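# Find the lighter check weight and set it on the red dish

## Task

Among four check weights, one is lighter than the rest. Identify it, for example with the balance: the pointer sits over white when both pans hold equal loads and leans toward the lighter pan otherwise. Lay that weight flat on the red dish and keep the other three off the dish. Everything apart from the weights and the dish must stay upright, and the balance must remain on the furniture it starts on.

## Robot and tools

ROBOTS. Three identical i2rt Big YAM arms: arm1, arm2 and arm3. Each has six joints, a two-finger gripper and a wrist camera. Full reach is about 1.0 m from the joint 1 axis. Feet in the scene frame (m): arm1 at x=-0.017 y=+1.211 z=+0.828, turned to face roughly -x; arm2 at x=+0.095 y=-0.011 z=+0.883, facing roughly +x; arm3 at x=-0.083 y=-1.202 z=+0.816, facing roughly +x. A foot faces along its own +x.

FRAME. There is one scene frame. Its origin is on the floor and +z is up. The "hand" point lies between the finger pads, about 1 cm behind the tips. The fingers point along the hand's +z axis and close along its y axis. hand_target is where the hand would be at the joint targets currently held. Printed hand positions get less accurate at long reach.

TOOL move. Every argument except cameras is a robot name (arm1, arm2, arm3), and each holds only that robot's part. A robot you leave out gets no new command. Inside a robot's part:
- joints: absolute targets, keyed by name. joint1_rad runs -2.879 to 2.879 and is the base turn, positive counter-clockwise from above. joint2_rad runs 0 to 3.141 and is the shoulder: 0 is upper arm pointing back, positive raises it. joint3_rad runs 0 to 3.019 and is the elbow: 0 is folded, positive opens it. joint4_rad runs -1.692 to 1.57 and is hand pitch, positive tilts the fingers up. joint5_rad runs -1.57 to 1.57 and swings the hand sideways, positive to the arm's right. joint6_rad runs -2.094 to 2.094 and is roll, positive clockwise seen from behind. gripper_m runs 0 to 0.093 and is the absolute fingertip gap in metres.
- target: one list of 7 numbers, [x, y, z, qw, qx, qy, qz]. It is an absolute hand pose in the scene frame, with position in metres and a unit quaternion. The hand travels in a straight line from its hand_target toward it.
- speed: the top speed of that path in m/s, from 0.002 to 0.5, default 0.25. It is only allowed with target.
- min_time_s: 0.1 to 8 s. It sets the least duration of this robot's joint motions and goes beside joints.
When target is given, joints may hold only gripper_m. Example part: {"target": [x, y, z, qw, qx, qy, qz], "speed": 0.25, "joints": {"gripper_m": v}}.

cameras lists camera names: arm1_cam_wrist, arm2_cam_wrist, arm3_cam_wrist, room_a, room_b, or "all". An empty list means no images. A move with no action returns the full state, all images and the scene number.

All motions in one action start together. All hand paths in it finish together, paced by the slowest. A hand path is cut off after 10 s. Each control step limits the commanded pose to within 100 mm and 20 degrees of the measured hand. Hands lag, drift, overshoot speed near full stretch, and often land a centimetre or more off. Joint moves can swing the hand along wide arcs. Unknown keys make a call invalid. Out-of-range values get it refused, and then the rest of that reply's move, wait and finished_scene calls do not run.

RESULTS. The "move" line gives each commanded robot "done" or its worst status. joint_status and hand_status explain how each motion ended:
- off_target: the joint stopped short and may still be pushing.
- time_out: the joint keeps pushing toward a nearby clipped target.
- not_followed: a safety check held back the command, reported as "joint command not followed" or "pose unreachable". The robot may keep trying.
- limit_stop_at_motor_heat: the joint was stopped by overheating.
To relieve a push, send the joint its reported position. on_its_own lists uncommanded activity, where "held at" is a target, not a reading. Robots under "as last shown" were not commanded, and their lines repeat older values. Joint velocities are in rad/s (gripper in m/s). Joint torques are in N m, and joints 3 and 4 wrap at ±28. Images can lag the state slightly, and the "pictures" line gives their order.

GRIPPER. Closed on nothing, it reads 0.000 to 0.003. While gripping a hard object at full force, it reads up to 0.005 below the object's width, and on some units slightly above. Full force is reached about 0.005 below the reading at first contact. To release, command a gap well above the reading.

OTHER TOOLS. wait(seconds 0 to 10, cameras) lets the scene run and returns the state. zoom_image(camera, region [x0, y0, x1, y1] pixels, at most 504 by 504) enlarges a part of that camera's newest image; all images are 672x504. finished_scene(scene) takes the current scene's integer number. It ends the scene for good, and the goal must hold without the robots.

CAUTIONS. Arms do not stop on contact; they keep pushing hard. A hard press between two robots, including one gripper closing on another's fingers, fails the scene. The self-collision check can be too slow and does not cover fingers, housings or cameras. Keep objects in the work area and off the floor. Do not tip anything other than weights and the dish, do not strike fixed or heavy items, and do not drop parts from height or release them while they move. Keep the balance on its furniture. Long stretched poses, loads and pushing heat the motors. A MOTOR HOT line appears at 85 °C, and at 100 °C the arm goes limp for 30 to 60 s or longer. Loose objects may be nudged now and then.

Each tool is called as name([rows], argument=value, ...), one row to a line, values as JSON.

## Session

move()

zoom_image(camera="room_a", region=[270, 200, 390, 290])

zoom_image(camera="room_b", region=[420, 210, 520, 310])

Scene clock: 0.00 s.
Joint torques (N m): no reading
Heat: arm1: hottest joint2_rad 35 °C; arm2: hottest joint2_rad 29 °C; arm3: hottest joint2_rad 34 °C.
Joint velocities: within noise
arm1.joint_positions: joint1_rad=+0.776 joint2_rad=+0.602 joint3_rad=+1.507 joint4_rad=-1.261 joint5_rad=+0.098 joint6_rad=+0.607 gripper_m=+0.09396
arm1.joint_status: not commanded
arm1.hand: x=-0.1701 y=+1.0660 z=+1.4453 quat_wxyz=(-0.349, -0.815, -0.066, +0.458) (m; scene frame)
arm1.hand_target: x=-0.1672 y=+1.0692 z=+1.4585 quat_wxyz=(-0.357, -0.807, -0.065, +0.467) (m; scene frame)
arm1.hand_status: not commanded
arm2.joint_positions: joint1_rad=+0.021 joint2_rad=+0.603 joint3_rad=+1.379 joint4_rad=-1.633 joint5_rad=-0.031 joint6_rad=+0.148 gripper_m=+0.09396
arm2.joint_status: not commanded
arm2.hand: x=-0.0901 y=-0.0176 z=+1.3638 quat_wxyz=(+0.028, +0.934, -0.076, -0.347) (m; scene frame)
arm2.hand_target: x=-0.0886 y=-0.0177 z=+1.3731 quat_wxyz=(+0.029, +0.930, -0.075, -0.358) (m; scene frame)
arm2.hand_status: not commanded
arm3.joint_positions: joint1_rad=+0.525 joint2_rad=+0.628 joint3_rad=+1.422 joint4_rad=-1.611 joint5_rad=-0.278 joint6_rad=-0.485 gripper_m=+0.09396
arm3.joint_status: not commanded
arm3.hand: x=-0.2389 y=-1.3139 z=+1.3216 quat_wxyz=(+0.100, +0.819, +0.423, -0.375) (m; scene frame)
arm3.hand_target: x=-0.2372 y=-1.3133 z=+1.3293 quat_wxyz=(+0.099, +0.815, +0.422, -0.384) (m; scene frame)
arm3.hand_status: not commanded
pictures: arm1_cam_wrist, arm2_cam_wrist, arm3_cam_wrist, room_a, room_b
camera_calibration:
arm1_cam_wrist: T_world_to_cam=[[-0.426578, 0.750242, -0.505142, -0.142259], [0.876534, 0.205232, -0.435395, 0.562627], [-0.22298, -0.628504, -0.74516, 1.8366], [0, 0, 0, 1]] pos_world=[-0.144322, 1.14557, 1.54166]
arm2_cam_wrist: T_world_to_cam=[[0.114776, 0.987548, -0.107587, 0.175562], [0.988832, -0.123942, -0.0827592, 0.205023], [-0.0950631, -0.0968864, -0.990745, 1.46502], [0, 0, 0, 1]] pos_world=[-0.0836141, -0.00602373, 1.48732]
arm3_cam_wrist: T_world_to_cam=[[-0.763962, 0.629021, 0.143855, 0.455582], [0.608574, 0.776494, -0.163383, 1.38403], [-0.214474, -0.0372722, -0.976018, 1.31615], [0, 0, 0, 1]] pos_world=[-0.211956, -1.3122, 1.44517]

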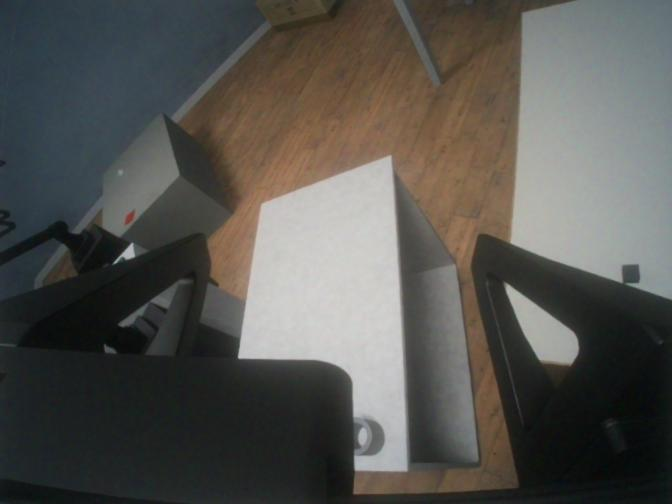

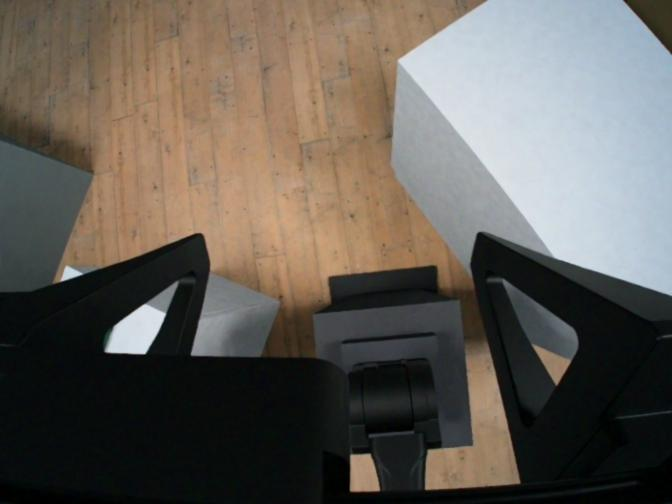

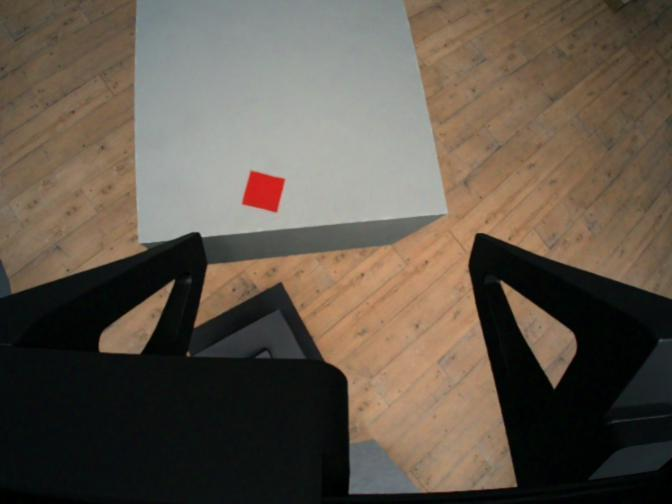

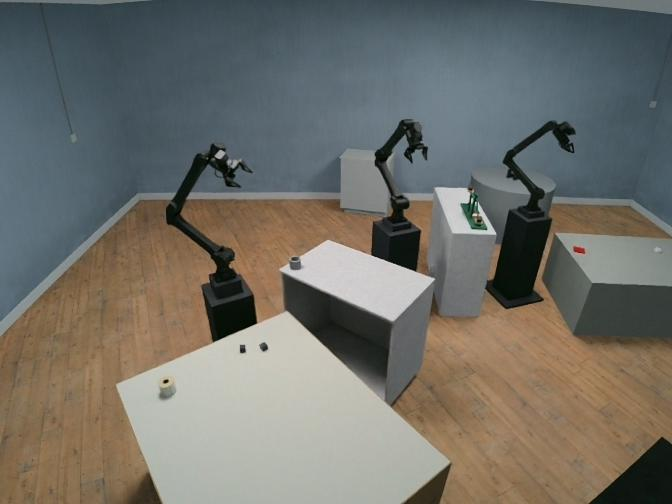

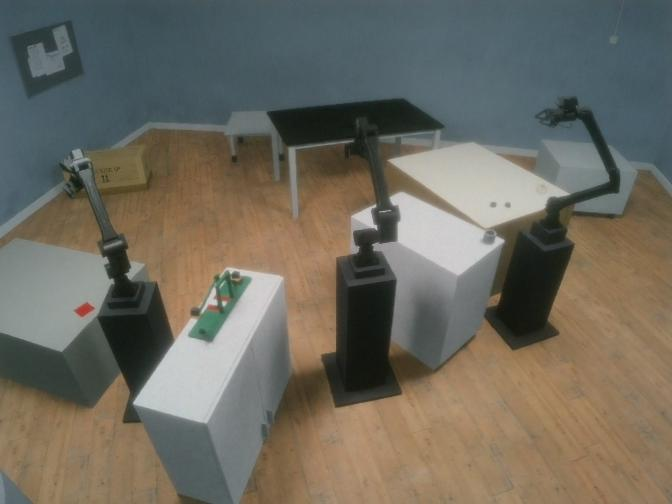

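Scaled by 4.200 from the camera's 672x504 image, which has a finer 960x720 frame.

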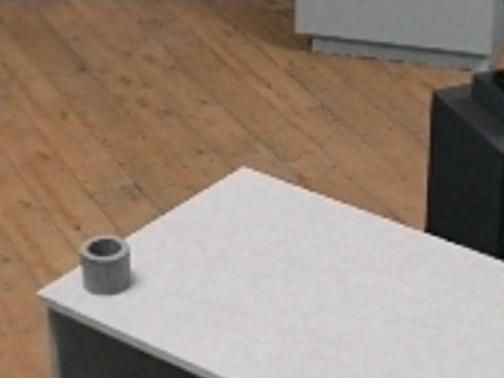

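Scaled by 5.040 from the camera's 672x504 image, which has a finer 960x720 frame.

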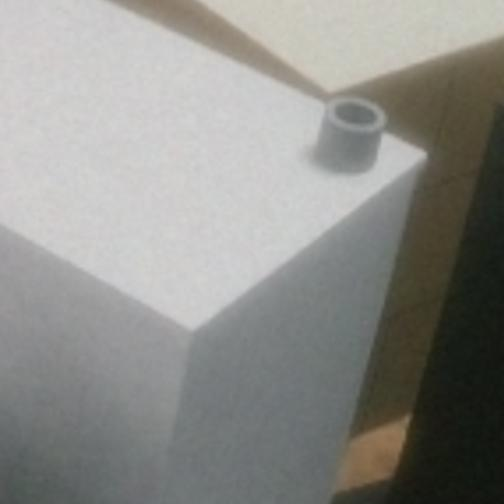

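zoom_image(camera="room_a", region=[430, 170, 510, 240])

zoom_image(camera="room_b", region=[170, 250, 270, 350])

Scaled by 6.300 from the camera's 672x504 image, which has a finer 960x720 frame.

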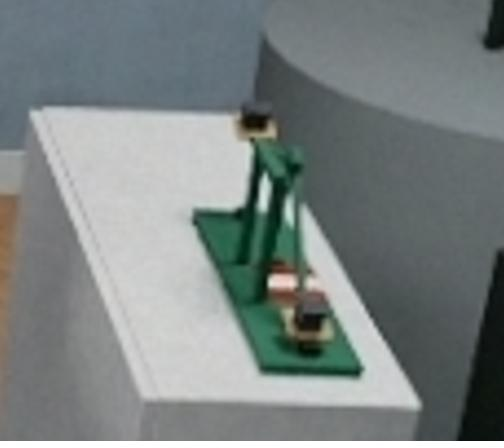

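Scaled by 5.040 from the camera's 672x504 image, which has a finer 960x720 frame.

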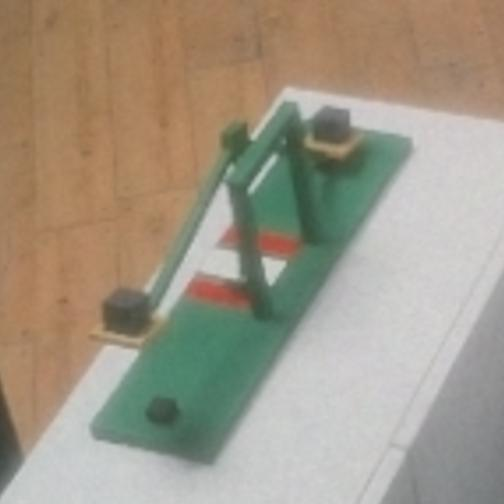

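move(arm3={"joints":{"joint1_rad":-2.23,"joint2_rad":1.15,"joint3_rad":1.5,"joint4_rad":-1.3,"joint5_rad":0,"joint6_rad":0},"min_time_s":2}, cameras=["arm3_cam_wrist"])

zoom_image(camera="arm3_cam_wrist", region=[150, 0, 550, 300])

Scene clock: 3.87 s.
Joint torques (N m): arm1=[-0.44 2.61 10.11 2.11 0.07 -0.15] | arm2=[1.49 2.2 10.73 1.74 -0.02 0.07] | arm3=[-1.44 -7.47 12.14 1.99 0.13 0.05]
Heat: arm1: hottest joint2_rad 35 °C; arm2: hottest joint2_rad 29 °C; arm3: hottest joint2_rad 34 °C.
move: arm3 done
Joint velocities: within noise
arm1, arm2: as last shown
arm3.joint_positions: joint1_rad=-2.224 joint2_rad=+1.139 joint3_rad=+1.452 joint4_rad=-1.313 joint5_rad=-0.003 joint6_rad=-0.009 gripper_m=+0.09398
arm3.joint_status: all done
arm3.hand: x=+0.2307 y=-0.9174 z=+1.2269 quat_wxyz=(-0.259, +0.353, -0.893, -0.107) (m; scene frame)
arm3.hand_target: x=+0.2403 y=-0.9129 z=+1.2482 quat_wxyz=(-0.282, +0.343, -0.889, -0.115) (m; scene frame)
arm3.hand_status: not commanded
pictures: arm3_cam_wrist
camera_calibration:
arm3_cam_wrist: T_world_to_cam=[[0.678471, -0.734478, -0.0148144, -0.810388], [-0.733055, -0.6782, 0.0517203, -0.513968], [-0.0480345, -0.024231, -0.998552, 1.34049], [0, 0, 0, 1]] pos_world=[0.237448, -0.911304, 1.35313]

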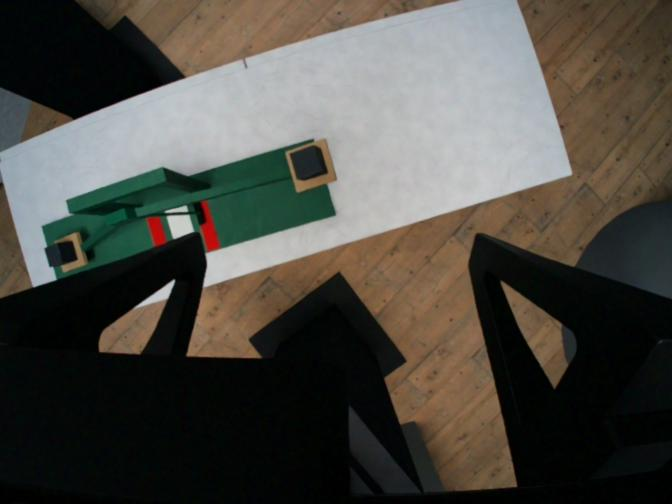

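Scaled by 1.260 from the camera's 672x504 image, which has a finer 960x720 frame.

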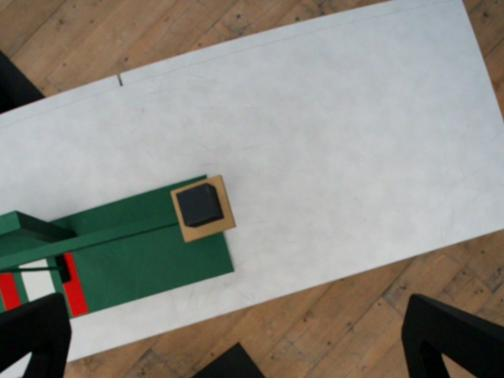

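move(arm3={"target":[0.247,-0.876,1.01,-0.2257,0.4728,-0.8424,-0.1267],"speed":0.3,"joints":{"gripper_m":0.07}}, cameras=["arm3_cam_wrist"])

Scene clock: 6.00 s.
Joint torques (N m): arm1=[-0.15 2.55 9.89 2.07 0.1 -0.14] | arm2=[1.49 2.32 10.77 1.76 -0.03 0.08] | arm3=[-1.67 -9.47 8.85 1.84 -0.2 -0.12]
Heat: arm1: hottest joint2_rad 35 °C; arm2: hottest joint2_rad 29 °C; arm3: hottest joint2_rad 34 °C.
move: arm3 done
Joint velocities: within noise
arm1, arm2: as last shown
arm3.joint_positions: joint1_rad=-2.228 joint2_rad=+1.258 joint3_rad=+0.997 joint4_rad=-0.805 joint5_rad=-0.131 joint6_rad=-0.248 gripper_m=+0.07010
arm3.joint_status: all done
arm3.hand: x=+0.2414 y=-0.8768 z=+1.0128 quat_wxyz=(-0.224, +0.472, -0.843, -0.127) (m; scene frame)
arm3.hand_target: x=+0.2469 y=-0.8761 z=+1.0099 quat_wxyz=(-0.226, +0.473, -0.842, -0.127) (m; scene frame)
arm3.hand_status: done (0.006 m and 0.2 deg from the pose sent, 0.221 m and 15.6 deg at the start)
pictures: arm3_cam_wrist
camera_calibration:
arm3_cam_wrist: T_world_to_cam=[[0.847888, -0.530097, -0.0091111, -0.658523], [-0.526744, -0.844228, 0.0990935, -0.710862], [-0.060221, -0.079221, -0.995036, 1.07941], [0, 0, 0, 1]] pos_world=[0.248915, -0.863698, 1.1385]

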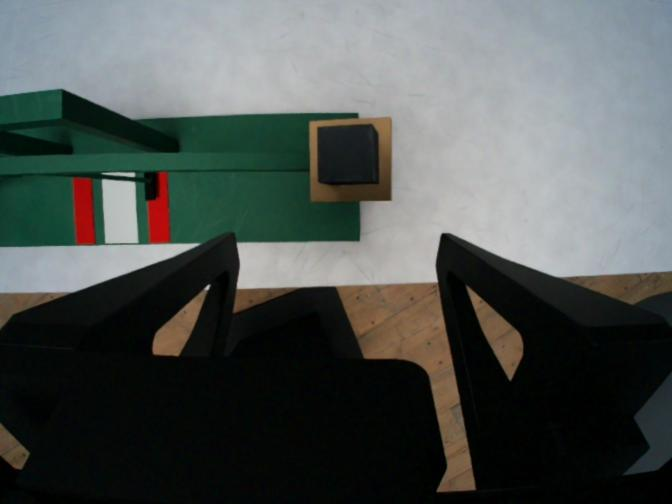

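move(arm3={"target":[0.262,-0.853,0.953,-0.2257,0.4728,-0.8424,-0.1267],"speed":0.15}, cameras=["arm3_cam_wrist"])

Scene clock: 7.47 s.
Joint torques (N m): arm1=[-0.32 2.9 9.92 2.14 0.09 -0.13] | arm2=[1.38 2.08 10.78 1.7 -0.03 0.09] | arm3=[-0.5 -10.46 8.39 1.81 0.04 0.01]
Heat: arm1: hottest joint2_rad 35 °C; arm2: hottest joint2_rad 29 °C; arm3: hottest joint2_rad 34 °C.
move: arm3 done
Joint velocities: within noise
arm1, arm2: as last shown
arm3.joint_positions: joint1_rad=-2.226 joint2_rad=+1.379 joint3_rad=+0.957 joint4_rad=-0.636 joint5_rad=-0.130 joint6_rad=-0.249 gripper_m=+0.07010
arm3.joint_status: not commanded
arm3.hand: x=+0.2609 y=-0.8573 z=+0.9591 quat_wxyz=(-0.228, +0.473, -0.842, -0.127) (m; scene frame)
arm3.hand_target: x=+0.2619 y=-0.8531 z=+0.9532 quat_wxyz=(-0.226, +0.473, -0.842, -0.127) (m; scene frame)
arm3.hand_status: done (0.008 m and 0.2 deg from the pose sent, 0.068 m and 0.2 deg at the start)
pictures: arm3_cam_wrist
camera_calibration:
arm3_cam_wrist: T_world_to_cam=[[0.848663, -0.528905, -0.00558077, -0.66779], [-0.526228, -0.84534, 0.0921041, -0.673302], [-0.0534319, -0.0752286, -0.995734, 1.031], [0, 0, 0, 1]] pos_world=[0.267506, -0.844806, 1.08489]

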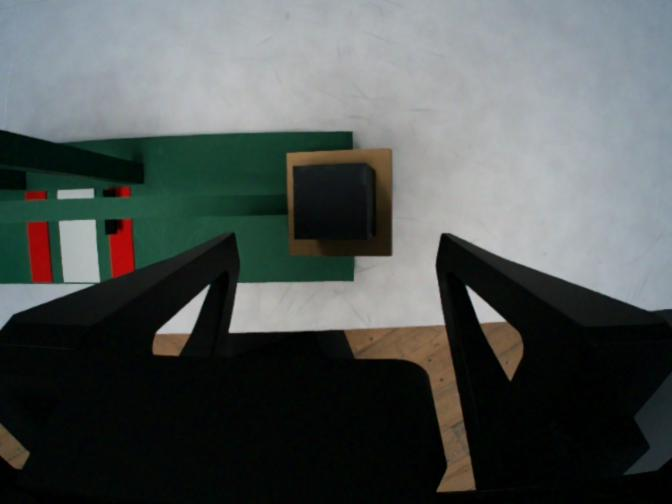

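move(arm3={"target":[0.268,-0.833,0.898,-0.2257,0.4728,-0.8424,-0.1267],"speed":0.1}, cameras=["arm3_cam_wrist","room_b"])

zoom_image(camera="room_b", region=[150, 230, 270, 350])

Scene clock: 8.97 s.
Joint torques (N m): arm1=[-0.03 3.19 9.84 2.07 0.09 -0.11] | arm2=[1.38 2.26 10.74 1.77 -0.03 0.09] | arm3=[-0.32 -11.34 7.56 1.91 0.05 0.04]
Heat: arm1: hottest joint2_rad 35 °C; arm2: hottest joint2_rad 29 °C; arm3: hottest joint2_rad 34 °C.
move: arm3 off_target
Joint velocities: within noise
arm1, arm2: as last shown
arm3.joint_positions: joint1_rad=-2.204 joint2_rad=+1.496 joint3_rad=+0.928 joint4_rad=-0.477 joint5_rad=-0.118 joint6_rad=-0.232 gripper_m=+0.07010
arm3.joint_status: not commanded
arm3.hand: x=+0.2694 y=-0.8363 z=+0.9092 quat_wxyz=(-0.232, +0.473, -0.840, -0.128) (m; scene frame)
arm3.hand_target: x=+0.2678 y=-0.8332 z=+0.8982 quat_wxyz=(-0.226, +0.473, -0.842, -0.127) (m; scene frame)
arm3.hand_status: off_target (0.012 m and 0.8 deg from the pose sent, 0.066 m and 0.2 deg at the start)
pictures: arm3_cam_wrist, room_b
camera_calibration:
arm3_cam_wrist: T_world_to_cam=[[0.849624, -0.527388, -0.0010198, -0.667341], [-0.525504, -0.84675, 0.0828237, -0.639429], [-0.0445437, -0.0698331, -0.996564, 0.986178], [0, 0, 0, 1]] pos_world=[0.274895, -0.824516, 1.03507]

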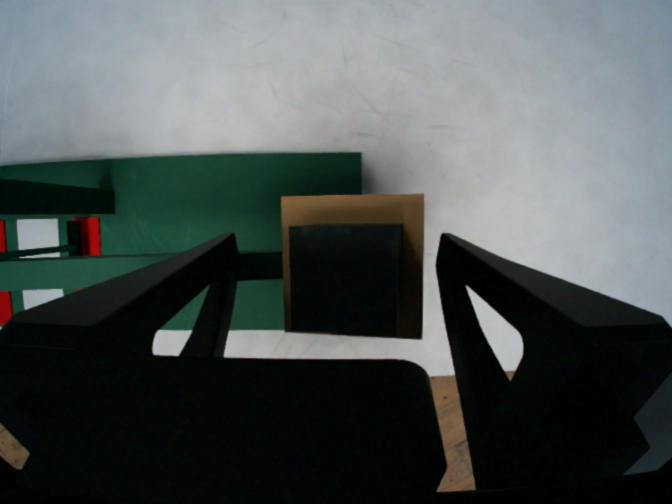

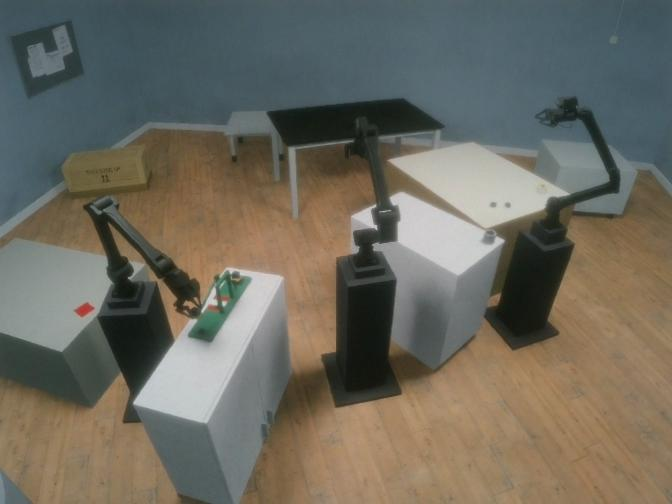

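Scaled by 4.200 from the camera's 672x504 image, which has a finer 960x720 frame.

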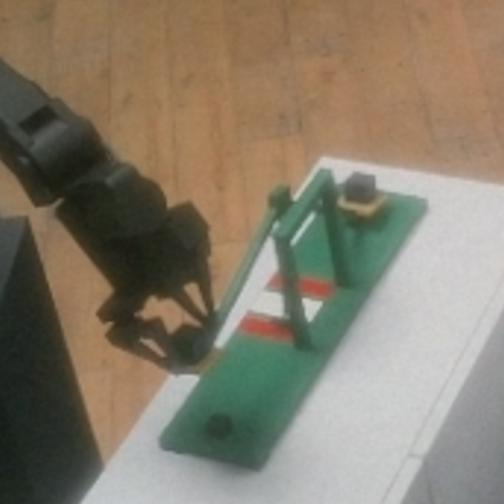

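move(arm3={"target":[0.269,-0.827,0.891,-0.2257,0.4728,-0.8424,-0.1267],"speed":0.06})

move(arm3={"joints":{"gripper_m":0.026}}, cameras=["arm3_cam_wrist"])

Scene clock: 10.17 s.
Joint torques (N m): arm1=[-0.38 2.9 9.89 2.14 0.11 -0.13] | arm2=[1.32 2.26 10.73 1.76 -0.04 0.07] | arm3=[-0.38 -11.05 7.83 1.87 0.05 0.06]
Heat: arm1: hottest joint2_rad 35 °C; arm2: hottest joint3_rad 30 °C; arm3: hottest joint2_rad 34 °C.
move: arm3 off_target
Joint velocities: within noise
arm1, arm2: as last shown
arm3.joint_positions: joint1_rad=-2.197 joint2_rad=+1.514 joint3_rad=+0.928 joint4_rad=-0.457 joint5_rad=-0.114 joint6_rad=-0.224 gripper_m=+0.07010
arm3.joint_status: not commanded
arm3.hand: x=+0.2698 y=-0.8317 z=+0.9029 quat_wxyz=(-0.233, +0.473, -0.840, -0.128) (m; scene frame)
arm3.hand_target: x=+0.2687 y=-0.8273 z=+0.8912 quat_wxyz=(-0.226, +0.473, -0.842, -0.127) (m; scene frame)
arm3.hand_status: off_target (0.013 m and 0.9 deg from the pose sent, 0.020 m and 0.8 deg at the start)
pictures: none

Scene clock: 10.83 s.
Joint torques (N m): arm1=[-0.5 2.37 9.98 2.13 0.12 -0.12] | arm2=[1.55 2.26 10.7 1.8 -0.03 0.09] | arm3=[0.97 -11.34 7.86 1.35 -0.81 0.04]
Heat: arm1: hottest joint2_rad 35 °C; arm2: hottest joint3_rad 30 °C; arm3: hottest joint2_rad 34 °C.
move: arm3 off_target
Joint velocities: within noise
arm1, arm2: as last shown
arm3.joint_positions: joint1_rad=-2.213 joint2_rad=+1.517 joint3_rad=+0.928 joint4_rad=-0.443 joint5_rad=-0.092 joint6_rad=-0.224 gripper_m=+0.03236
arm3.joint_status: gripper_m off_target (ended at +0.03239, target +0.02600)
arm3.hand: x=+0.2805 y=-0.8379 z=+0.9031 quat_wxyz=(-0.243, +0.463, -0.844, -0.117) (m; scene frame)
arm3.hand_target: x=+0.2688 y=-0.8274 z=+0.8913 quat_wxyz=(-0.226, +0.473, -0.842, -0.127) (m; scene frame)
arm3.hand_status: not commanded
pictures: arm3_cam_wrist
camera_calibration:
arm3_cam_wrist: T_world_to_cam=[[0.833907, -0.551532, 0.0202777, -0.712555], [-0.551369, -0.830916, 0.074632, -0.606506], [-0.0243129, -0.0734167, -0.997005, 0.972244], [0, 0, 0, 1]] pos_world=[0.283434, -0.825574, 1.02905]

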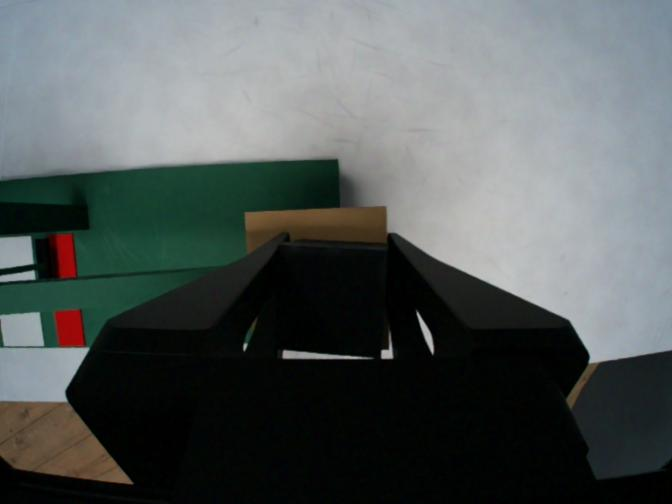

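move(arm3={"target":[0.272,-0.84,1.03,-0.2257,0.4728,-0.8424,-0.1267],"speed":0.12}, cameras=["arm3_cam_wrist","room_b"])

zoom_image(camera="room_b", region=[150, 230, 270, 350])

Scene clock: 12.97 s.
Joint torques (N m): arm1=[-0.44 2.55 9.92 2.03 0.07 -0.15] | arm2=[1.44 2.26 10.71 1.77 -0.03 0.09] | arm3=[-1.32 -13.27 12.38 1.07 -0.2 -0.12]
Heat: arm1: hottest joint2_rad 35 °C; arm2: hottest joint3_rad 30 °C; arm3: hottest joint2_rad 34 °C.
move: arm3 off_target
Joint velocities: within noise
arm1, arm2: as last shown
arm3.joint_positions: joint1_rad=-2.207 joint2_rad=+1.380 joint3_rad=+1.090 joint4_rad=-0.830 joint5_rad=-0.119 joint6_rad=-0.227 gripper_m=+0.03236
arm3.joint_status: not commanded
arm3.hand: x=+0.2588 y=-0.8492 z=+0.9988 quat_wxyz=(-0.197, +0.473, -0.850, -0.119) (m; scene frame)
arm3.hand_target: x=+0.2710 y=-0.8411 z=+1.0299 quat_wxyz=(-0.226, +0.473, -0.842, -0.126) (m; scene frame)
arm3.hand_status: off_target (0.035 m and 3.5 deg from the pose sent, 0.127 m and 2.5 deg at the start)
pictures: arm3_cam_wrist, room_b
camera_calibration:
arm3_cam_wrist: T_world_to_cam=[[0.846225, -0.532362, -0.0222033, -0.647113], [-0.52318, -0.838079, 0.154618, -0.728188], [-0.100921, -0.119225, -0.987725, 1.0379], [0, 0, 0, 1]] pos_world=[0.271376, -0.831034, 1.12338]

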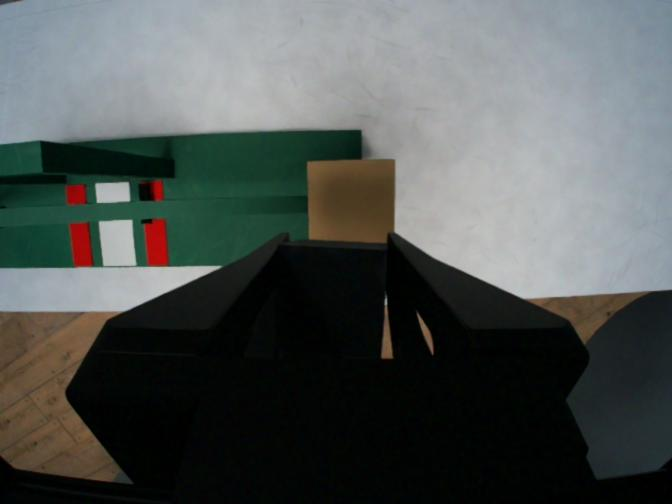

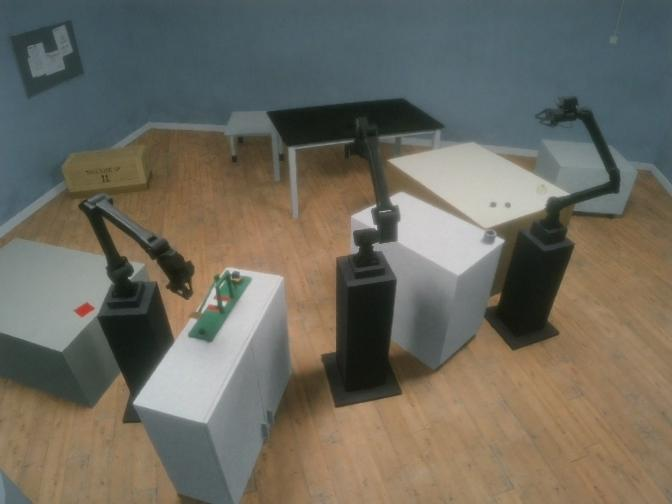

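Scaled by 4.200 from the camera's 672x504 image, which has a finer 960x720 frame.

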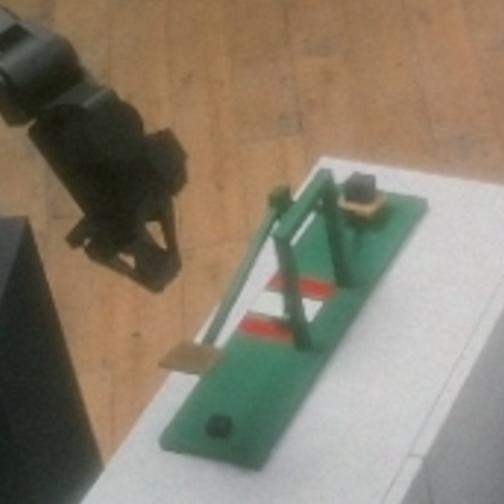

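move(arm3={"joints":{"joint1_rad":-2.2,"joint2_rad":0.95,"joint3_rad":1.4,"joint4_rad":-1.45,"joint5_rad":0,"joint6_rad":0},"min_time_s":1.2})

move(arm3={"joints":{"joint1_rad":1.12,"joint2_rad":1.1,"joint3_rad":1.4,"joint4_rad":-1.35},"min_time_s":3}, cameras=["arm3_cam_wrist"])

Scene clock: 15.17 s.
Joint torques (N m): arm1=[-0.26 3.25 10 2.11 0.13 -0.14] | arm2=[1.2 2.43 10.7 1.77 -0.04 0.08] | arm3=[-0.44 -4.6 11.45 1.21 0.13 0.07]
Heat: arm1: hottest joint3_rad 36 °C; arm2: hottest joint3_rad 31 °C; arm3: hottest joint2_rad 34 °C.
move: arm3 done
Joint velocities: within noise
arm1.joint_positions: joint1_rad=+0.776 joint2_rad=+0.602 joint3_rad=+1.507 joint4_rad=-1.261 joint5_rad=+0.098 joint6_rad=+0.607 gripper_m=+0.09396
arm1.joint_status: not commanded
arm1.hand: x=-0.1701 y=+1.0660 z=+1.4453 quat_wxyz=(-0.349, -0.815, -0.066, +0.458) (m; scene frame)
arm1.hand_target: x=-0.1672 y=+1.0692 z=+1.4585 quat_wxyz=(-0.357, -0.807, -0.065, +0.467) (m; scene frame)
arm1.hand_status: not commanded
arm2.joint_positions: joint1_rad=+0.021 joint2_rad=+0.603 joint3_rad=+1.379 joint4_rad=-1.633 joint5_rad=-0.031 joint6_rad=+0.148 gripper_m=+0.09396
arm2.joint_status: not commanded
arm2.hand: x=-0.0901 y=-0.0176 z=+1.3638 quat_wxyz=(+0.028, +0.934, -0.076, -0.347) (m; scene frame)
arm2.hand_target: x=-0.0886 y=-0.0177 z=+1.3731 quat_wxyz=(+0.029, +0.930, -0.075, -0.358) (m; scene frame)
arm2.hand_status: not commanded
arm3.joint_positions: joint1_rad=-2.207 joint2_rad=+0.945 joint3_rad=+1.357 joint4_rad=-1.444 joint5_rad=-0.003 joint6_rad=-0.009 gripper_m=+0.03236
arm3.joint_status: all done
arm3.hand: x=+0.1607 y=-0.9742 z=+1.2329 quat_wxyz=(-0.244, +0.362, -0.894, -0.104) (m; scene frame)
arm3.hand_target: x=+0.1614 y=-0.9714 z=+1.2510 quat_wxyz=(-0.258, +0.359, -0.890, -0.110) (m; scene frame)
arm3.hand_status: not commanded
pictures: none

Scene clock: 18.63 s.
Joint torques (N m): arm1=[-0.44 3.08 9.95 2.07 0.1 -0.11] | arm2=[1.38 2.43 10.74 1.78 -0.03 0.08] | arm3=[-0.73 -6.48 11.74 1.95 0.08 0.03]
Heat: arm1: hottest joint3_rad 36 °C; arm2: hottest joint3_rad 32 °C; arm3: hottest joint2_rad 34 °C.
move: arm3 done
Joint velocities: within noise
arm1, arm2: as last shown
arm3.joint_positions: joint1_rad=+1.114 joint2_rad=+1.085 joint3_rad=+1.357 joint4_rad=-1.365 joint5_rad=-0.001 joint6_rad=-0.008 gripper_m=+0.03237
arm3.joint_status: all done
arm3.hand: x=-0.3075 y=-1.5166 z=+1.1963 quat_wxyz=(+0.103, +0.863, +0.446, -0.214) (m; scene frame)
arm3.hand_target: x=-0.3125 y=-1.5277 z=+1.2131 quat_wxyz=(+0.113, +0.859, +0.442, -0.232) (m; scene frame)
arm3.hand_status: not commanded
pictures: arm3_cam_wrist
camera_calibration:
arm3_cam_wrist: T_world_to_cam=[[-0.807653, 0.589612, 0.0073771, 0.638887], [0.584633, 0.799078, 0.140281, 1.22631], [0.0768163, 0.117611, -0.990084, 1.51299], [0, 0, 0, 1]] pos_world=[-0.317163, -1.53456, 1.32125]

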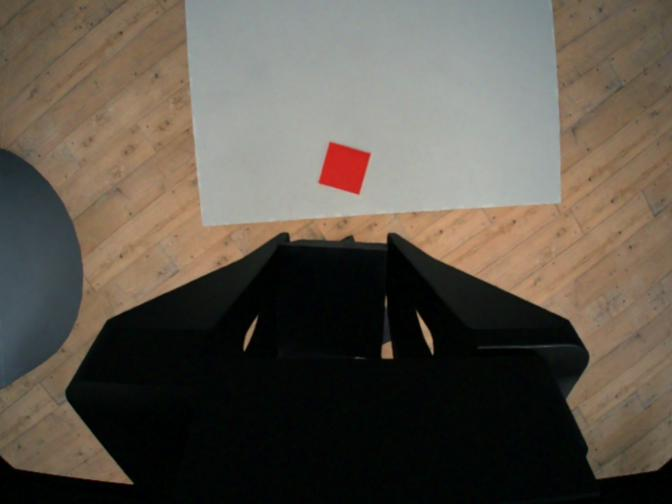

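move(arm3={"target":[-0.374,-1.588,0.65,0.123,0.860,0.4288,-0.2466],"speed":0.3}, cameras=["arm3_cam_wrist","room_b"])

Scene clock: 21.87 s.
Joint torques (N m): arm1=[0.21 2.96 9.95 2.22 0.09 -0.13] | arm2=[1.32 2.37 10.7 1.78 -0.03 0.08] | arm3=[-1.9 -14.04 4.01 2.02 -0.08 0.05]
Heat: arm1: hottest joint3_rad 37 °C; arm2: hottest joint3_rad 32 °C; arm3: hottest joint2_rad 35 °C.
move: arm3 done
Joint velocities: within noise
arm1, arm2: as last shown
arm3.joint_positions: joint1_rad=+1.107 joint2_rad=+2.101 joint3_rad=+0.727 joint4_rad=+0.345 joint5_rad=-0.005 joint6_rad=-0.001 gripper_m=+0.03237
arm3.joint_status: not commanded
arm3.hand: x=-0.3662 y=-1.5830 z=+0.6527 quat_wxyz=(+0.118, +0.859, +0.437, -0.241) (m; scene frame)
arm3.hand_target: x=-0.3739 y=-1.5879 z=+0.6502 quat_wxyz=(+0.123, +0.860, +0.429, -0.247) (m; scene frame)
arm3.hand_status: done (0.010 m and 1.3 deg from the pose sent, 0.555 m and 4.8 deg at the start)
pictures: arm3_cam_wrist, room_b
camera_calibration:
arm3_cam_wrist: T_world_to_cam=[[-0.8015, 0.597995, 0.000329416, 0.654576], [0.596263, 0.799137, 0.0764901, 1.43596], [0.0454774, 0.0615032, -0.99707, 0.891323], [0, 0, 0, 1]] pos_world=[-0.372105, -1.59378, 0.778659]

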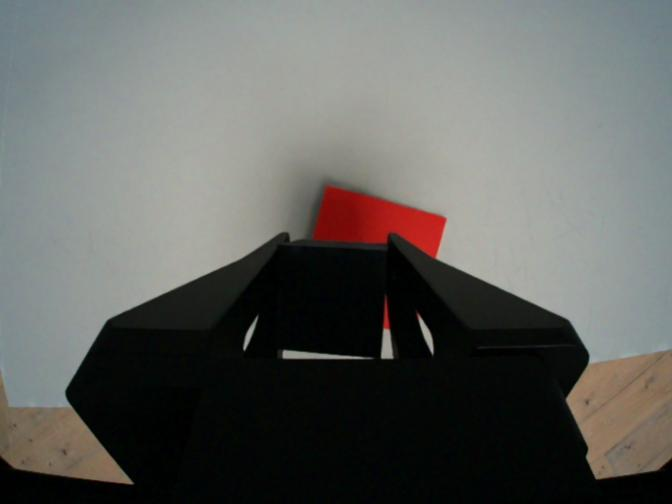

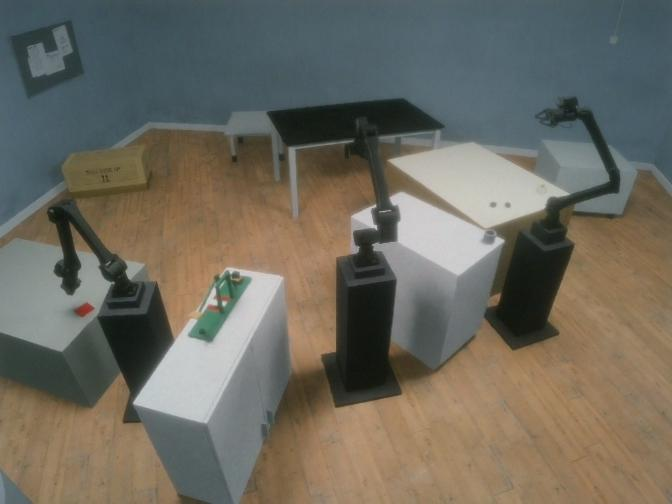

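move(arm3={"target":[-0.379,-1.567,0.565,0.123,0.860,0.4288,-0.2466],"speed":0.2}, cameras=["arm3_cam_wrist","room_b"])

zoom_image(camera="room_b", region=[40, 270, 120, 340])

Scene clock: 23.63 s.
Joint torques (N m): arm1=[-0.15 2.61 10.06 2.17 0.07 -0.14] | arm2=[1.32 2.14 10.74 1.78 -0.01 0.09] | arm3=[-1.79 -14.97 1.76 2.04 -0.11 -0.13]
Heat: arm1: hottest joint3_rad 37 °C; arm2: hottest joint3_rad 32 °C; arm3: hottest joint2_rad 35 °C.
move: arm3 done
Joint velocities: within noise
arm1, arm2: as last shown
arm3.joint_positions: joint1_rad=+1.064 joint2_rad=+2.371 joint3_rad=+0.792 joint4_rad=+0.556 joint5_rad=-0.027 joint6_rad=-0.019 gripper_m=+0.03237
arm3.joint_status: not commanded
arm3.hand: x=-0.3751 y=-1.5659 z=+0.5685 quat_wxyz=(+0.121, +0.862, +0.428, -0.242) (m; scene frame)
arm3.hand_target: x=-0.3790 y=-1.5669 z=+0.5651 quat_wxyz=(+0.123, +0.860, +0.429, -0.247) (m; scene frame)
arm3.hand_status: done (0.005 m and 0.6 deg from the pose sent, 0.090 m and 1.2 deg at the start)
pictures: arm3_cam_wrist, room_b
camera_calibration:
arm3_cam_wrist: T_world_to_cam=[[-0.791022, 0.611722, -0.00900268, 0.668025], [0.609677, 0.789428, 0.0713882, 1.42679], [0.0507767, 0.0509809, -0.997408, 0.792451], [0, 0, 0, 1]] pos_world=[-0.381696, -1.57539, 0.694555]

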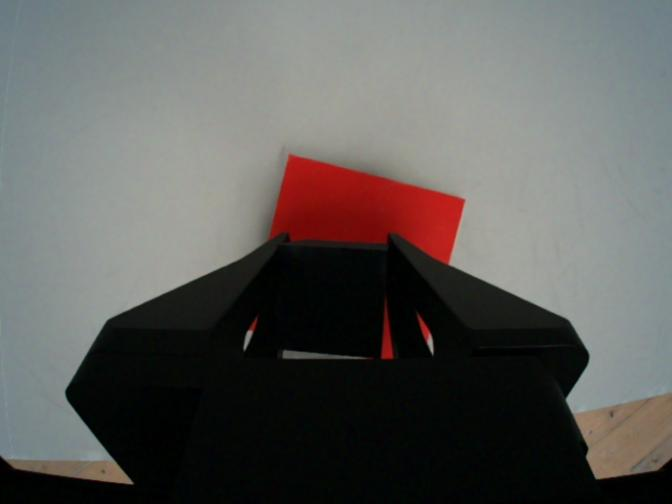

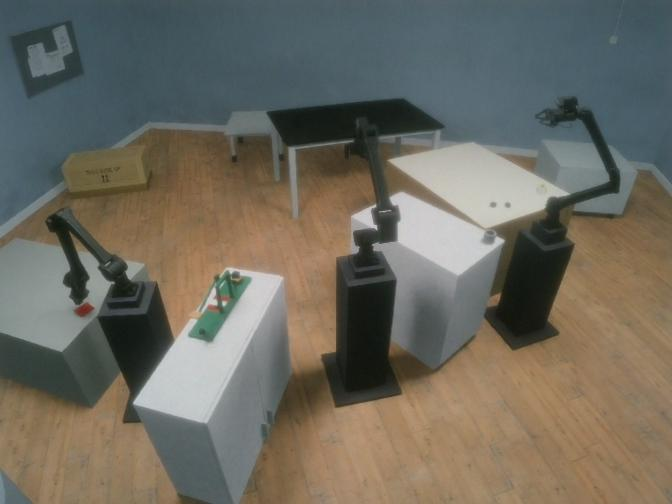

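Scaled by 6.300 from the camera's 672x504 image, which has a finer 960x720 frame.

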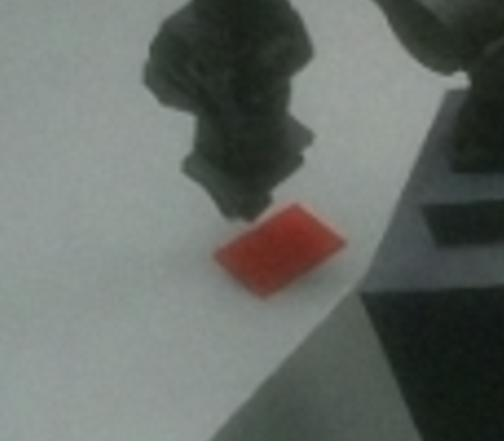

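move(arm3={"target":[-0.379,-1.556,0.528,0.123,0.860,0.4288,-0.2466],"speed":0.1}, cameras=["arm3_cam_wrist"])

move(arm3={"target":[-0.379,-1.556,0.518,0.123,0.860,0.4288,-0.2466],"speed":0.03}, cameras=["room_b","arm3_cam_wrist"])

zoom_image(camera="room_b", region=[50, 280, 110, 330])

Scene clock: 25.30 s.
Joint torques (N m): arm1=[-0.03 3.08 9.94 2.07 0.07 -0.12] | arm2=[1.32 2.43 10.71 1.8 -0.04 0.07] | arm3=[-1.85 -14.86 1.05 2.04 -0.11 -0.12]
Heat: arm1: hottest joint3_rad 37 °C; arm2: hottest joint3_rad 33 °C; arm3: hottest joint2_rad 35 °C.
move: arm3 done
Joint velocities: within noise
arm1, arm2: as last shown
arm3.joint_positions: joint1_rad=+1.047 joint2_rad=+2.482 joint3_rad=+0.829 joint4_rad=+0.635 joint5_rad=-0.036 joint6_rad=-0.034 gripper_m=+0.03237
arm3.joint_status: not commanded
arm3.hand: x=-0.3772 y=-1.5582 z=+0.5343 quat_wxyz=(+0.123, +0.861, +0.428, -0.245) (m; scene frame)
arm3.hand_target: x=-0.3790 y=-1.5560 z=+0.5282 quat_wxyz=(+0.123, +0.860, +0.429, -0.247) (m; scene frame)
arm3.hand_status: done (0.007 m and 0.2 deg from the pose sent, 0.042 m and 0.6 deg at the start)
pictures: arm3_cam_wrist
camera_calibration:
arm3_cam_wrist: T_world_to_cam=[[-0.791849, 0.610651, -0.00899429, 0.65945], [0.608945, 0.790587, 0.0644887, 1.42967], [0.0464908, 0.0455883, -0.997878, 0.748199], [0, 0, 0, 1]] pos_world=[-0.383191, -1.56708, 0.660345]

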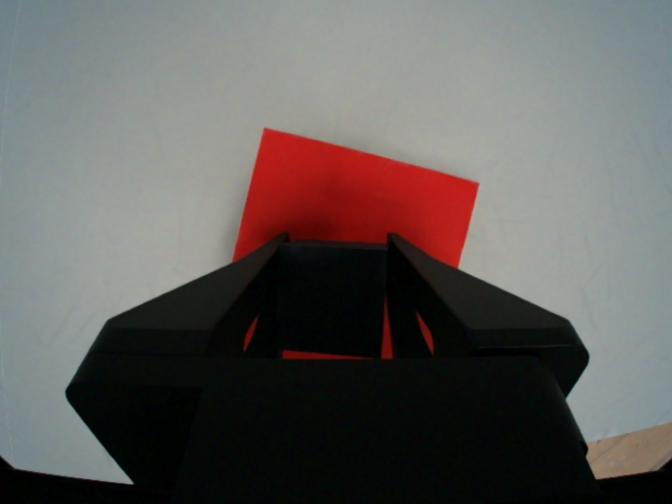

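Scene clock: 26.33 s.
Joint torques (N m): arm1=[-0.26 3.25 9.88 2.14 0.09 -0.12] | arm2=[1.38 2.26 10.73 1.81 -0.04 0.08] | arm3=[-1.9 -14.45 1.14 2.1 -0.1 -0.13]
Heat: arm1: hottest joint3_rad 37 °C; arm2: hottest joint3_rad 33 °C; arm3: hottest joint2_rad 35 °C.
move: arm3 done
Joint velocities: within noise
arm1, arm2: as last shown
arm3.joint_positions: joint1_rad=+1.047 joint2_rad=+2.506 joint3_rad=+0.843 joint4_rad=+0.647 joint5_rad=-0.036 joint6_rad=-0.034 gripper_m=+0.03237
arm3.joint_status: not commanded
arm3.hand: x=-0.3777 y=-1.5586 z=+0.5266 quat_wxyz=(+0.123, +0.861, +0.428, -0.246) (m; scene frame)
arm3.hand_target: x=-0.3788 y=-1.5558 z=+0.5182 quat_wxyz=(+0.123, +0.860, +0.429, -0.246) (m; scene frame)
arm3.hand_status: done (0.009 m and 0.2 deg from the pose sent, 0.016 m and 0.3 deg at the start)
pictures: arm3_cam_wrist, room_b
camera_calibration:
arm3_cam_wrist: T_world_to_cam=[[-0.791849, 0.610652, -0.00893405, 0.659148], [0.60902, 0.790654, 0.0629278, 1.43172], [0.0454907, 0.0443883, -0.997978, 0.738342], [0, 0, 0, 1]] pos_world=[-0.38359, -1.56728, 0.652643]

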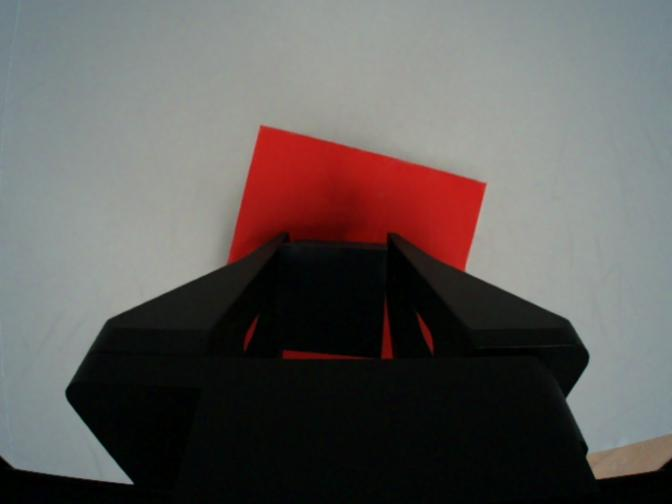

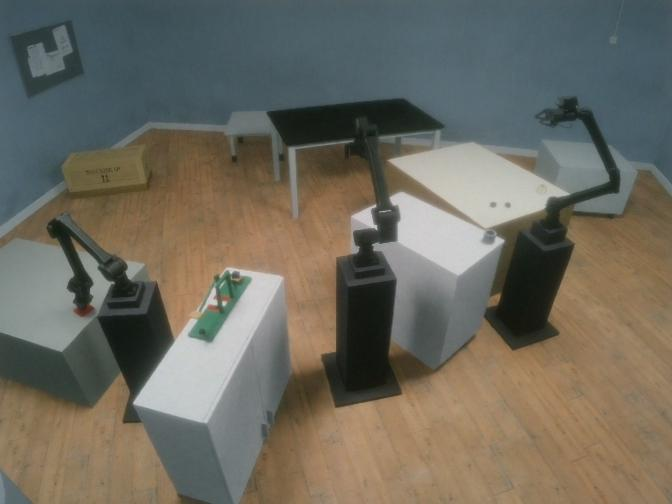

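Scaled by 8.400 from the camera's 672x504 image, which has a finer 960x720 frame.

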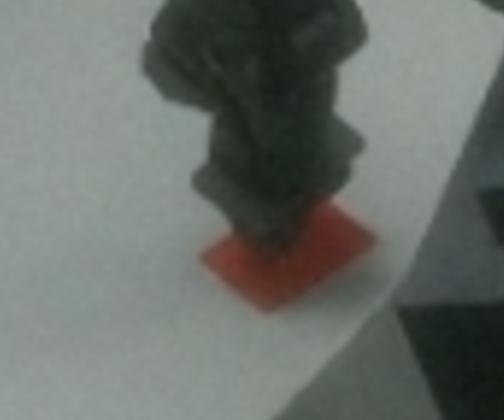

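move(arm3={"target":[-0.379,-1.556,0.513,0.123,0.860,0.4288,-0.2466],"speed":0.03})

move(arm3={"target":[-0.379,-1.556,0.508,0.123,0.860,0.4288,-0.2466],"speed":0.03})

move(arm3={"target":[-0.379,-1.556,0.503,0.123,0.860,0.4288,-0.2466],"speed":0.03}, cameras=["room_b","arm3_cam_wrist"])

zoom_image(camera="room_b", region=[50, 280, 110, 330])

Scene clock: 27.53 s.
Joint torques (N m): arm1=[-0.09 3.49 9.89 2.04 0.1 -0.15] | arm2=[1.61 2.26 10.74 1.73 -0.03 0.08] | arm3=[-1.85 -14.56 1.07 2.07 -0.1 -0.13]
Heat: arm1: hottest joint3_rad 37 °C; arm2: hottest joint3_rad 33 °C; arm3: hottest joint2_rad 35 °C.
move: arm3 done
Joint velocities: within noise
arm1, arm2: as last shown
arm3.joint_positions: joint1_rad=+1.047 joint2_rad=+2.520 joint3_rad=+0.853 joint4_rad=+0.654 joint5_rad=-0.036 joint6_rad=-0.034 gripper_m=+0.03237
arm3.joint_status: not commanded
arm3.hand: x=-0.3784 y=-1.5595 z=+0.5221 quat_wxyz=(+0.124, +0.861, +0.428, -0.247) (m; scene frame)
arm3.hand_target: x=-0.3788 y=-1.5559 z=+0.5132 quat_wxyz=(+0.123, +0.860, +0.429, -0.247) (m; scene frame)
arm3.hand_status: done (0.010 m and 0.2 deg from the pose sent, 0.014 m and 0.2 deg at the start)
pictures: none

Scene clock: 28.50 s.
Joint torques (N m): arm1=[-0.38 3.02 9.87 2.17 0.1 -0.15] | arm2=[1.49 2.2 10.69 1.8 -0.04 0.08] | arm3=[-1.96 -14.56 1.02 2.09 -0.09 -0.13]
Heat: arm1: hottest joint3_rad 37 °C; arm2: hottest joint3_rad 33 °C; arm3: hottest joint2_rad 35 °C.
move: arm3 done
Joint velocities: within noise
arm1, arm2: as last shown
arm3.joint_positions: joint1_rad=+1.047 joint2_rad=+2.535 joint3_rad=+0.862 joint4_rad=+0.660 joint5_rad=-0.036 joint6_rad=-0.034 gripper_m=+0.03237
arm3.joint_status: not commanded
arm3.hand: x=-0.3790 y=-1.5601 z=+0.5173 quat_wxyz=(+0.124, +0.861, +0.428, -0.247) (m; scene frame)
arm3.hand_target: x=-0.3789 y=-1.5559 z=+0.5082 quat_wxyz=(+0.123, +0.860, +0.429, -0.247) (m; scene frame)
arm3.hand_status: done (0.010 m and 0.2 deg from the pose sent, 0.015 m and 0.2 deg at the start)
pictures: none

Scene clock: 29.47 s.
Joint torques (N m): arm1=[-0.44 2.84 9.96 2.06 0.08 -0.17] | arm2=[1.61 2.14 10.74 1.76 -0.03 0.09] | arm3=[-1.79 -14.15 1.22 2 -0.1 -0.13]
Heat: arm1: hottest joint3_rad 38 °C; arm2: hottest joint3_rad 33 °C; arm3: hottest joint2_rad 35 °C.
move: arm3 off_target
Joint velocities: within noise
arm1.joint_positions: joint1_rad=+0.776 joint2_rad=+0.602 joint3_rad=+1.507 joint4_rad=-1.261 joint5_rad=+0.098 joint6_rad=+0.607 gripper_m=+0.09396
arm1.joint_status: not commanded
arm1.hand: x=-0.1701 y=+1.0660 z=+1.4453 quat_wxyz=(-0.349, -0.815, -0.066, +0.458) (m; scene frame)
arm1.hand_target: x=-0.1672 y=+1.0692 z=+1.4585 quat_wxyz=(-0.357, -0.807, -0.065, +0.467) (m; scene frame)
arm1.hand_status: not commanded
arm2.joint_positions: joint1_rad=+0.021 joint2_rad=+0.603 joint3_rad=+1.379 joint4_rad=-1.633 joint5_rad=-0.031 joint6_rad=+0.148 gripper_m=+0.09396
arm2.joint_status: not commanded
arm2.hand: x=-0.0901 y=-0.0176 z=+1.3638 quat_wxyz=(+0.028, +0.934, -0.076, -0.347) (m; scene frame)
arm2.hand_target: x=-0.0886 y=-0.0177 z=+1.3731 quat_wxyz=(+0.029, +0.930, -0.075, -0.358) (m; scene frame)
arm2.hand_status: not commanded
arm3.joint_positions: joint1_rad=+1.047 joint2_rad=+2.542 joint3_rad=+0.867 joint4_rad=+0.668 joint5_rad=-0.036 joint6_rad=-0.034 gripper_m=+0.03237
arm3.joint_status: not commanded
arm3.hand: x=-0.3798 y=-1.5610 z=+0.5156 quat_wxyz=(+0.125, +0.860, +0.427, -0.249) (m; scene frame)
arm3.hand_target: x=-0.3787 y=-1.5557 z=+0.5034 quat_wxyz=(+0.123, +0.860, +0.429, -0.246) (m; scene frame)
arm3.hand_status: off_target (0.014 m and 0.4 deg from the pose sent, 0.015 m and 0.2 deg at the start)
pictures: arm3_cam_wrist, room_b
camera_calibration:
arm3_cam_wrist: T_world_to_cam=[[-0.791953, 0.610522, -0.00859513, 0.658398], [0.609278, 0.791102, 0.0542036, 1.44083], [0.0398921, 0.0376899, -0.998493, 0.715246], [0, 0, 0, 1]] pos_world=[-0.384982, -1.56877, 0.641729]

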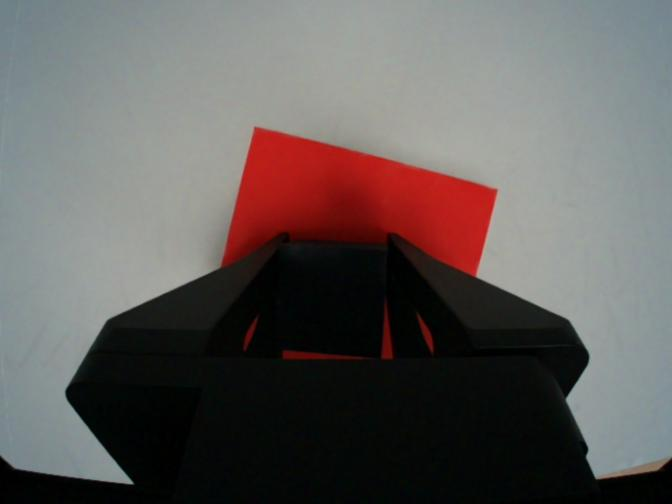

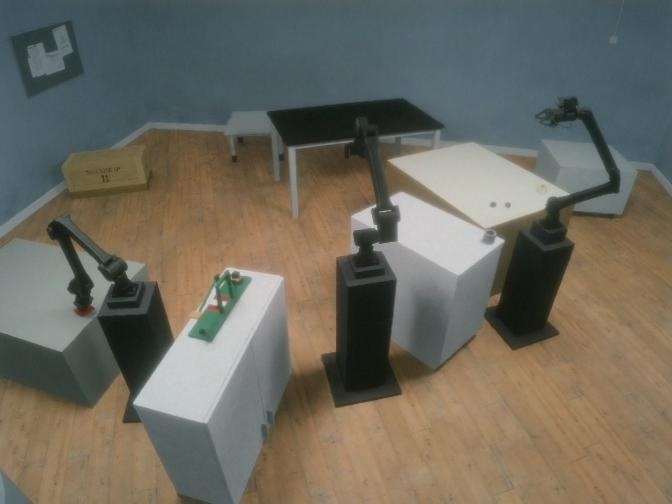

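Scaled by 8.400 from the camera's 672x504 image, which has a finer 960x720 frame.

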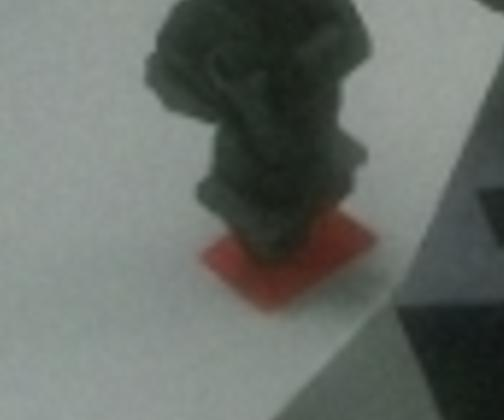

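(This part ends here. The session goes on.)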